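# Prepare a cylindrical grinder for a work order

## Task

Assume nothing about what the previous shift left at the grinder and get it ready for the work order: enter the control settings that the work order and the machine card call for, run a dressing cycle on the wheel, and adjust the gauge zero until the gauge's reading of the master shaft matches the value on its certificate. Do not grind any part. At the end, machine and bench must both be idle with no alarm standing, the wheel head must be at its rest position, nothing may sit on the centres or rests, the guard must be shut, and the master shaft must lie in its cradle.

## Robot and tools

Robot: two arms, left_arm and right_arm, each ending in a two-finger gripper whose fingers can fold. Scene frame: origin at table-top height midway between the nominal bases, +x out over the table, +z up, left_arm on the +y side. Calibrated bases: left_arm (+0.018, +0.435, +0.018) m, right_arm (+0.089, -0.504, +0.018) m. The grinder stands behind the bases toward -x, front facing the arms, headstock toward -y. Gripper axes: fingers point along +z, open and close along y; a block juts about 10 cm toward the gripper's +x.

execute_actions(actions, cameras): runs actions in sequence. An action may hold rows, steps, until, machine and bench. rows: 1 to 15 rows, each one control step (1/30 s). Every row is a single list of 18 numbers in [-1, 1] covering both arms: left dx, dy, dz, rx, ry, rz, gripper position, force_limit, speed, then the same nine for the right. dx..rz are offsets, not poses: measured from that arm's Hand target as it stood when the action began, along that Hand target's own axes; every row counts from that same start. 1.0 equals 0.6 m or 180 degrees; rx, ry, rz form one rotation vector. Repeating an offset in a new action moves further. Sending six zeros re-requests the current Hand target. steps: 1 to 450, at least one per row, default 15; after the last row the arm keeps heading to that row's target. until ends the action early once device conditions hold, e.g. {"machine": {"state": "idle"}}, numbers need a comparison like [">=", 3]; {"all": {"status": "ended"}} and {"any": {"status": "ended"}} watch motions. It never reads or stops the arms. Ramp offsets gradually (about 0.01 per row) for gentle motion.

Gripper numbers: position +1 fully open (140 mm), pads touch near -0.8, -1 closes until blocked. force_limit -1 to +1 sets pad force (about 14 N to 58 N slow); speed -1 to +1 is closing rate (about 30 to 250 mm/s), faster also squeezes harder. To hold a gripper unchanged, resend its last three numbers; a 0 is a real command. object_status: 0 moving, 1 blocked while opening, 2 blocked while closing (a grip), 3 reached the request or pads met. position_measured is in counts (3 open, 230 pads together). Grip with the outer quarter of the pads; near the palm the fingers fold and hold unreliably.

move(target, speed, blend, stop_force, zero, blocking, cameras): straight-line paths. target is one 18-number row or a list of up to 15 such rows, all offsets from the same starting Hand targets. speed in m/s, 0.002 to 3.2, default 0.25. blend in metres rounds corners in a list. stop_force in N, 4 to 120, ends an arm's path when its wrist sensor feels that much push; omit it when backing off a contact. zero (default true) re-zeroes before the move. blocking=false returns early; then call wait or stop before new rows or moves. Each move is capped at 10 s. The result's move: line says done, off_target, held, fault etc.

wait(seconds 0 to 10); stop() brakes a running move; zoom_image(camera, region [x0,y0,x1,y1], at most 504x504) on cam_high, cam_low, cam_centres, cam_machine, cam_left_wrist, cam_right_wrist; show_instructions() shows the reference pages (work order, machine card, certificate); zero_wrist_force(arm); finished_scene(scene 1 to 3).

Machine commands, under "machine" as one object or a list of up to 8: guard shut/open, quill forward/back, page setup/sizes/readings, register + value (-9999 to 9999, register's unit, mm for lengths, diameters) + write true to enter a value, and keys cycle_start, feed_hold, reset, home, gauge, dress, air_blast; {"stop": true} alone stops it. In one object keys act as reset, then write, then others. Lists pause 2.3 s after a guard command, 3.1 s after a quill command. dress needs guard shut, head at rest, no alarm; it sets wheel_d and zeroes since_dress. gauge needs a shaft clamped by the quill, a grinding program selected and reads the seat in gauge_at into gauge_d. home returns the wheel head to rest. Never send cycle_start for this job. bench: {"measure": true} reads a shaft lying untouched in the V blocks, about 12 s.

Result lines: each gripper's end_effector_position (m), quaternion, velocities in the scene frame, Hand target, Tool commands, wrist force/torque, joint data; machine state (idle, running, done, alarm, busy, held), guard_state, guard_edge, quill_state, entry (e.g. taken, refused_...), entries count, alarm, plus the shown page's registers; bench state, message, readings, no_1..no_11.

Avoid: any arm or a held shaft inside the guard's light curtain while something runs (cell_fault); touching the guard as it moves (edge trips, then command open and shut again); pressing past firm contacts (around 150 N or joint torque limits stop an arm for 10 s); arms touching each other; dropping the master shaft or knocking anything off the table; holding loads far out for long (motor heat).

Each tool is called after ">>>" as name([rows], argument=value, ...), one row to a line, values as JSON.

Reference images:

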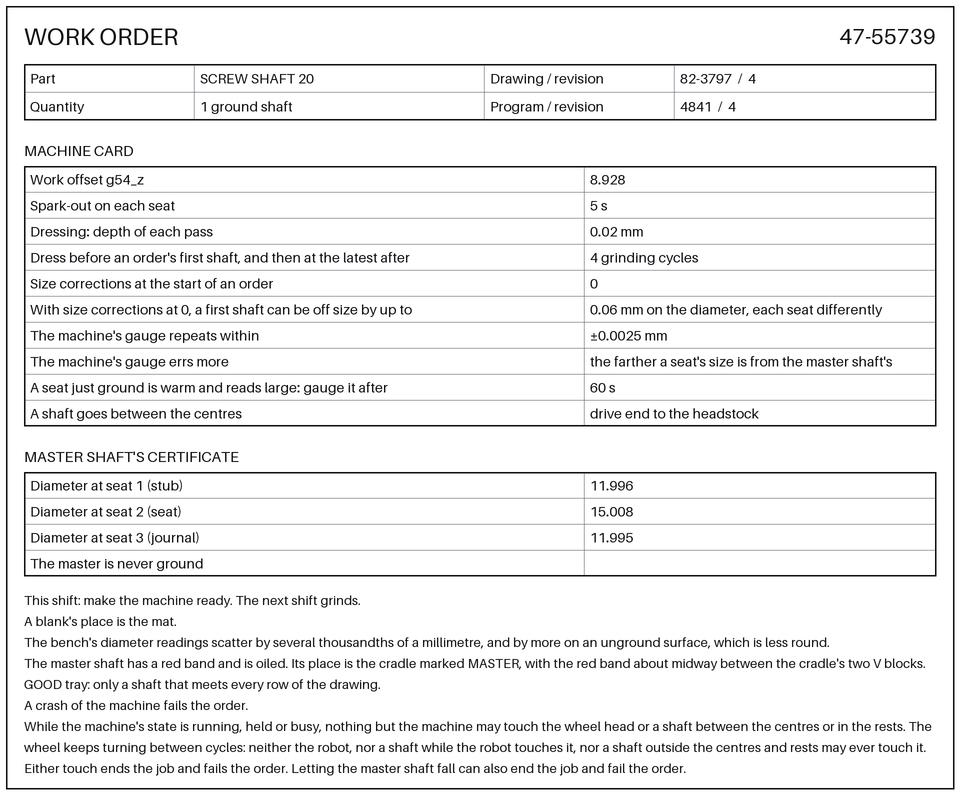

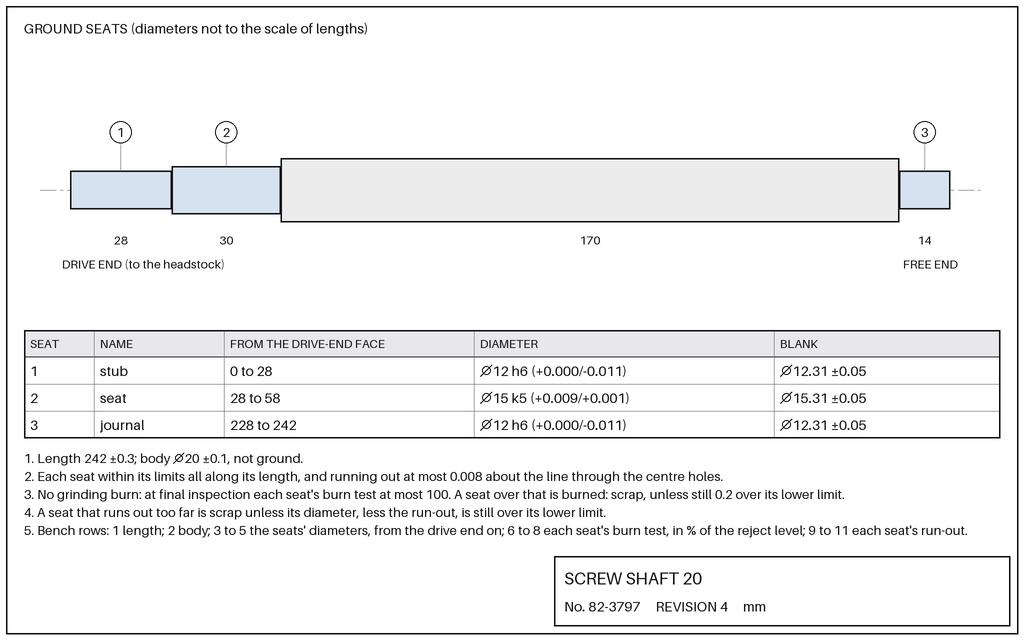

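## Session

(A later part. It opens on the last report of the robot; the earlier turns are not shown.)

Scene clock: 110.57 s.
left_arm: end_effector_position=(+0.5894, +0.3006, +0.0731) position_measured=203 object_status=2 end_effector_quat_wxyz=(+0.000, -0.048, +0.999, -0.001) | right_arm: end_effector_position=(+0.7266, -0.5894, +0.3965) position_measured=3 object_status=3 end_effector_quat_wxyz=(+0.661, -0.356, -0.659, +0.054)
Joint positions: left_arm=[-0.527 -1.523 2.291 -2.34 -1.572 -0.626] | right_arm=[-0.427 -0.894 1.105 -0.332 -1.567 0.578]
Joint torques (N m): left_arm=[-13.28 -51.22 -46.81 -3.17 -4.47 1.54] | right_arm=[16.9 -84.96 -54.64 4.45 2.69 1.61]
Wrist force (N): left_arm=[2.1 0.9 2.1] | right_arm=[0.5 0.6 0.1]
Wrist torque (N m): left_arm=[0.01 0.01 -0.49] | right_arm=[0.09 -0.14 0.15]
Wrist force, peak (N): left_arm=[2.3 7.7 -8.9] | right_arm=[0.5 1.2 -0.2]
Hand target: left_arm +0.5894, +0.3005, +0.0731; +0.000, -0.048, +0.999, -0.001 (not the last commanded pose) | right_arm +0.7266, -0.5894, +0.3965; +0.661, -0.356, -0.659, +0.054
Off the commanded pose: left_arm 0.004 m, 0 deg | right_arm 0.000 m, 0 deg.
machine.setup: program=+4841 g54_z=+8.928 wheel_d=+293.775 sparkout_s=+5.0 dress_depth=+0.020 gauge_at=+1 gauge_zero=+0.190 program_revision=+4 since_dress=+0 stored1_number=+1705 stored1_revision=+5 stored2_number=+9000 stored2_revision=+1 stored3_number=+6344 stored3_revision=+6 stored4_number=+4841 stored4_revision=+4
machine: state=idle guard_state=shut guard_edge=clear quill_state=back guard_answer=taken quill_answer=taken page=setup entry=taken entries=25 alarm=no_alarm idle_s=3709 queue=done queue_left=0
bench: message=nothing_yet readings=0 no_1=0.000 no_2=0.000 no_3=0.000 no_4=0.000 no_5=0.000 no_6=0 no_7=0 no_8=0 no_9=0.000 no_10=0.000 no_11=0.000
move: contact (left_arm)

>>> move(target=[0,0.0005,0.0005,0,0,0,-1,0.3,-1,0,0,0,0,0,0,1,1,1], speed=0.01)

>>> execute_actions([
  {"rows":[[0,0,0,0,0,0,-0.3,0.3,-1,0,0,0,0,0,0,1,1,1]],"steps":35},
])

>>> move(target=[0,0,-0.25,0,0,0,-0.3,0.3,-1,0,0,0,0,0,0,1,1,1], speed=0.15, cameras=["all"])

Scene clock: 111.57 s.
left_arm: end_effector_position=(+0.5894, +0.3008, +0.0728) position_measured=203 object_status=2 end_effector_quat_wxyz=(+0.000, -0.048, +0.999, -0.001) | right_arm: end_effector_position=(+0.7266, -0.5894, +0.3965) position_measured=3 object_status=3 end_effector_quat_wxyz=(+0.661, -0.356, -0.659, +0.054)
Joint positions: left_arm=[-0.527 -1.522 2.291 -2.341 -1.572 -0.626] | right_arm=[-0.427 -0.894 1.105 -0.332 -1.567 0.578]
Joint torques (N m): left_arm=[9.64 -28.49 -28.1 -6.28 -4.09 3.23] | right_arm=[16.37 -85.79 -54.93 4.26 2.69 1.67]
Wrist force (N): left_arm=[1.9 0.0 -5.5] | right_arm=[0.4 1.0 -0.5]
Wrist torque (N m): left_arm=[0.06 0.11 -0.72] | right_arm=[0.17 -0.13 0.15]
Wrist force, peak (N): left_arm=[2.4 -0.1 -5.3] | right_arm=[0.9 0.9 0.1]
Hand target: left_arm +0.5894, +0.3008, +0.0728; +0.000, -0.048, +0.999, -0.001 | right_arm +0.7266, -0.5894, +0.3965; +0.661, -0.356, -0.659, +0.054
Off the commanded pose: left_arm 0.000 m, 0 deg | right_arm 0.000 m, 0 deg.
machine.setup: program=+4841 g54_z=+8.928 wheel_d=+293.775 sparkout_s=+5.0 dress_depth=+0.020 gauge_at=+1 gauge_zero=+0.190 program_revision=+4 since_dress=+0 stored1_number=+1705 stored1_revision=+5 stored2_number=+9000 stored2_revision=+1 stored3_number=+6344 stored3_revision=+6 stored4_number=+4841 stored4_revision=+4
machine: state=idle guard_state=shut guard_edge=clear quill_state=back guard_answer=taken quill_answer=taken page=setup entry=taken entries=25 alarm=no_alarm idle_s=3710 queue=done queue_left=0
bench: message=nothing_yet readings=0 no_1=0.000 no_2=0.000 no_3=0.000 no_4=0.000 no_5=0.000 no_6=0 no_7=0 no_8=0 no_9=0.000 no_10=0.000 no_11=0.000
move: done

Scene clock: 112.93 s.
left_arm: end_effector_position=(+0.5894, +0.3008, +0.0728) position_measured=167 object_status=3 end_effector_quat_wxyz=(+0.000, -0.048, +0.999, -0.001) | right_arm: end_effector_position=(+0.7266, -0.5894, +0.3965) position_measured=3 object_status=3 end_effector_quat_wxyz=(+0.661, -0.356, -0.659, +0.054)
Joint positions: left_arm=[-0.527 -1.522 2.291 -2.341 -1.572 -0.626] | right_arm=[-0.427 -0.894 1.105 -0.332 -1.567 0.578]
Joint torques (N m): left_arm=[12.19 -43 -44.25 -3.75 -1.7 -0.44] | right_arm=[16.62 -85.83 -54.64 4.07 2.77 1.58]
Wrist force (N): left_arm=[1.8 -1.4 2.1] | right_arm=[0.5 0.8 -0.5]
Wrist torque (N m): left_arm=[0.07 0.11 -0.18] | right_arm=[0.14 -0.15 0.14]
Wrist force, peak (N): left_arm=[2.1 -0.1 -5.4] | right_arm=[0.5 1.1 -0.5]
Hand target: left_arm +0.5894, +0.3008, +0.0728; +0.000, -0.048, +0.999, -0.001 | right_arm +0.7266, -0.5894, +0.3965; +0.661, -0.356, -0.659, +0.054
Off the commanded pose: left_arm 0.000 m, 0 deg | right_arm 0.000 m, 0 deg.
machine.setup: program=+4841 g54_z=+8.928 wheel_d=+293.775 sparkout_s=+5.0 dress_depth=+0.020 gauge_at=+1 gauge_zero=+0.190 program_revision=+4 since_dress=+0 stored1_number=+1705 stored1_revision=+5 stored2_number=+9000 stored2_revision=+1 stored3_number=+6344 stored3_revision=+6 stored4_number=+4841 stored4_revision=+4
machine: state=idle guard_state=shut guard_edge=clear quill_state=back guard_answer=taken quill_answer=taken page=setup entry=taken entries=25 alarm=no_alarm idle_s=3712 queue=done queue_left=0
bench: message=nothing_yet readings=0 no_1=0.000 no_2=0.000 no_3=0.000 no_4=0.000 no_5=0.000 no_6=0 no_7=0 no_8=0 no_9=0.000 no_10=0.000 no_11=0.000

Scene clock: 114.37 s.
left_arm: end_effector_position=(+0.5893, +0.3010, +0.2227) position_measured=167 object_status=3 end_effector_quat_wxyz=(+0.000, -0.048, +0.999, -0.001) | right_arm: end_effector_position=(+0.7266, -0.5894, +0.3965) position_measured=3 object_status=3 end_effector_quat_wxyz=(+0.661, -0.356, -0.659, +0.054)
Joint positions: left_arm=[-0.526 -1.696 2.136 -2.012 -1.572 -0.626] | right_arm=[-0.427 -0.894 1.105 -0.332 -1.567 0.578]
Joint torques (N m): left_arm=[-2.72 -39.34 -48.3 -4.19 0.38 -0.2] | right_arm=[16.32 -85.95 -54.11 4.34 2.81 1.64]
Wrist force (N): left_arm=[2.0 -1.6 2.2] | right_arm=[0.5 0.7 -0.2]
Wrist torque (N m): left_arm=[0.03 0.03 -0.18] | right_arm=[0.11 -0.13 0.15]
Wrist force, peak (N): left_arm=[1.8 -1.4 4.8] | right_arm=[0.2 1.0 -0.5]
Hand target: left_arm +0.5893, +0.3010, +0.2228; +0.000, -0.048, +0.999, -0.001 | right_arm +0.7266, -0.5894, +0.3965; +0.661, -0.356, -0.659, +0.054
Off the commanded pose: left_arm 0.000 m, 0 deg | right_arm 0.000 m, 0 deg.
machine.setup: program=+4841 g54_z=+8.928 wheel_d=+293.775 sparkout_s=+5.0 dress_depth=+0.020 gauge_at=+1 gauge_zero=+0.190 program_revision=+4 since_dress=+0 stored1_number=+1705 stored1_revision=+5 stored2_number=+9000 stored2_revision=+1 stored3_number=+6344 stored3_revision=+6 stored4_number=+4841 stored4_revision=+4
machine: state=idle guard_state=shut guard_edge=clear quill_state=back guard_answer=taken quill_answer=taken page=setup entry=taken entries=25 alarm=no_alarm idle_s=3713 queue=done queue_left=0
bench: message=nothing_yet readings=0 no_1=0.000 no_2=0.000 no_3=0.000 no_4=0.000 no_5=0.000 no_6=0 no_7=0 no_8=0 no_9=0.000 no_10=0.000 no_11=0.000
move: done

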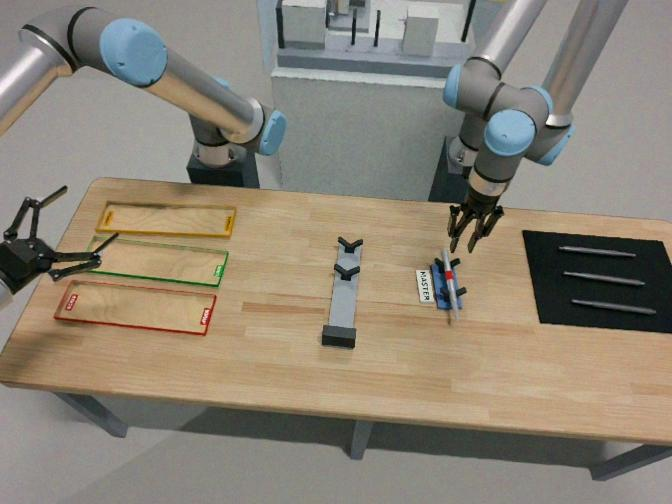

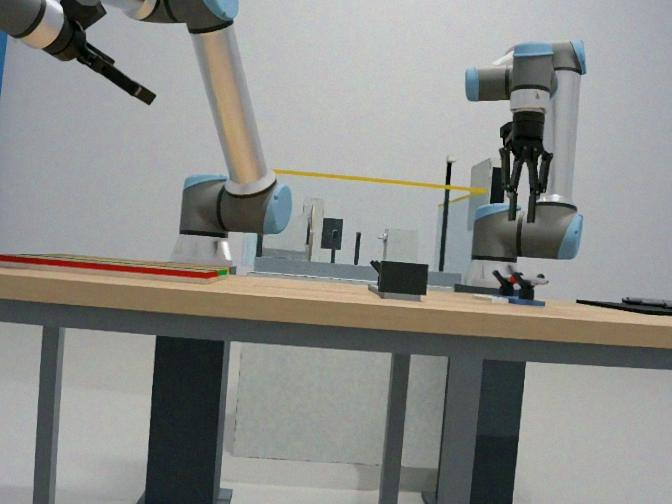

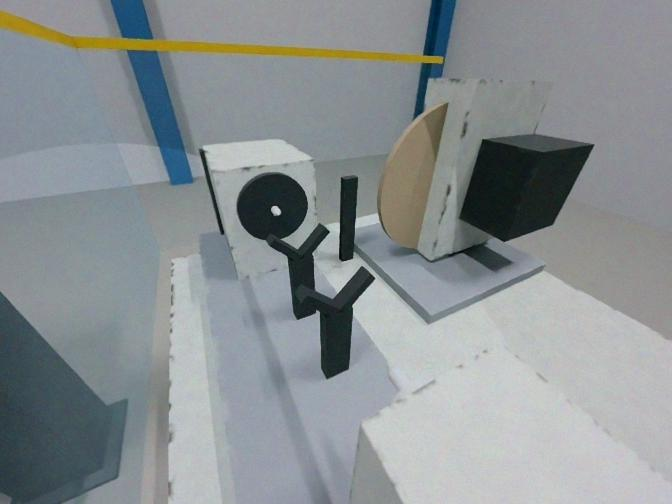

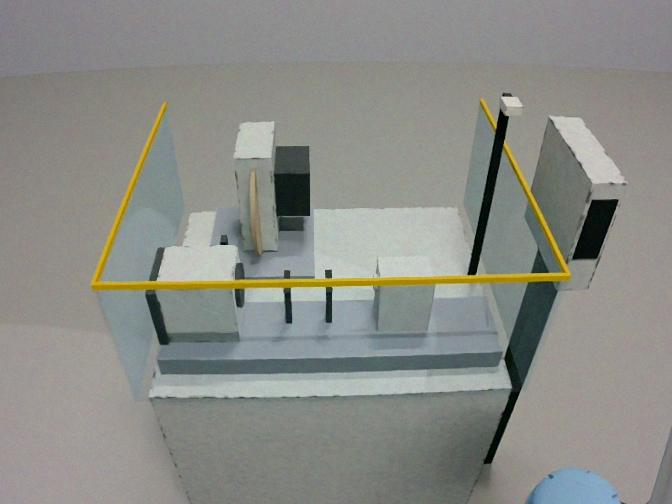

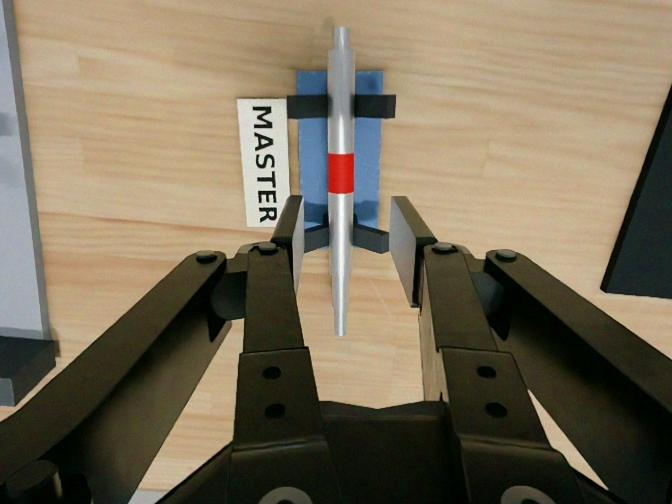

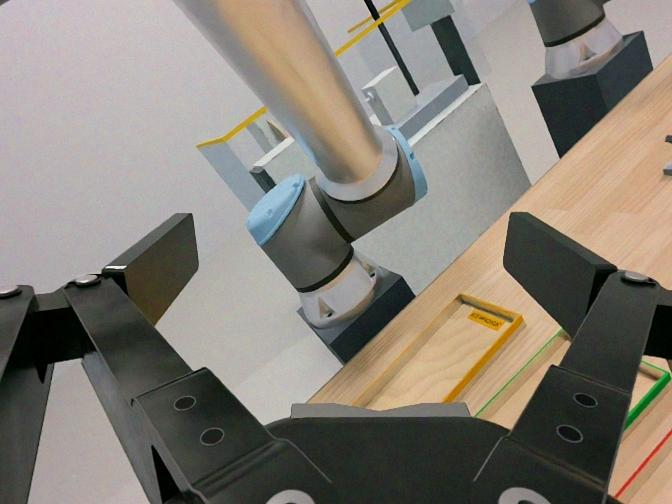

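>>> finished_scene(scene=2)

The scene is finished: the task was done.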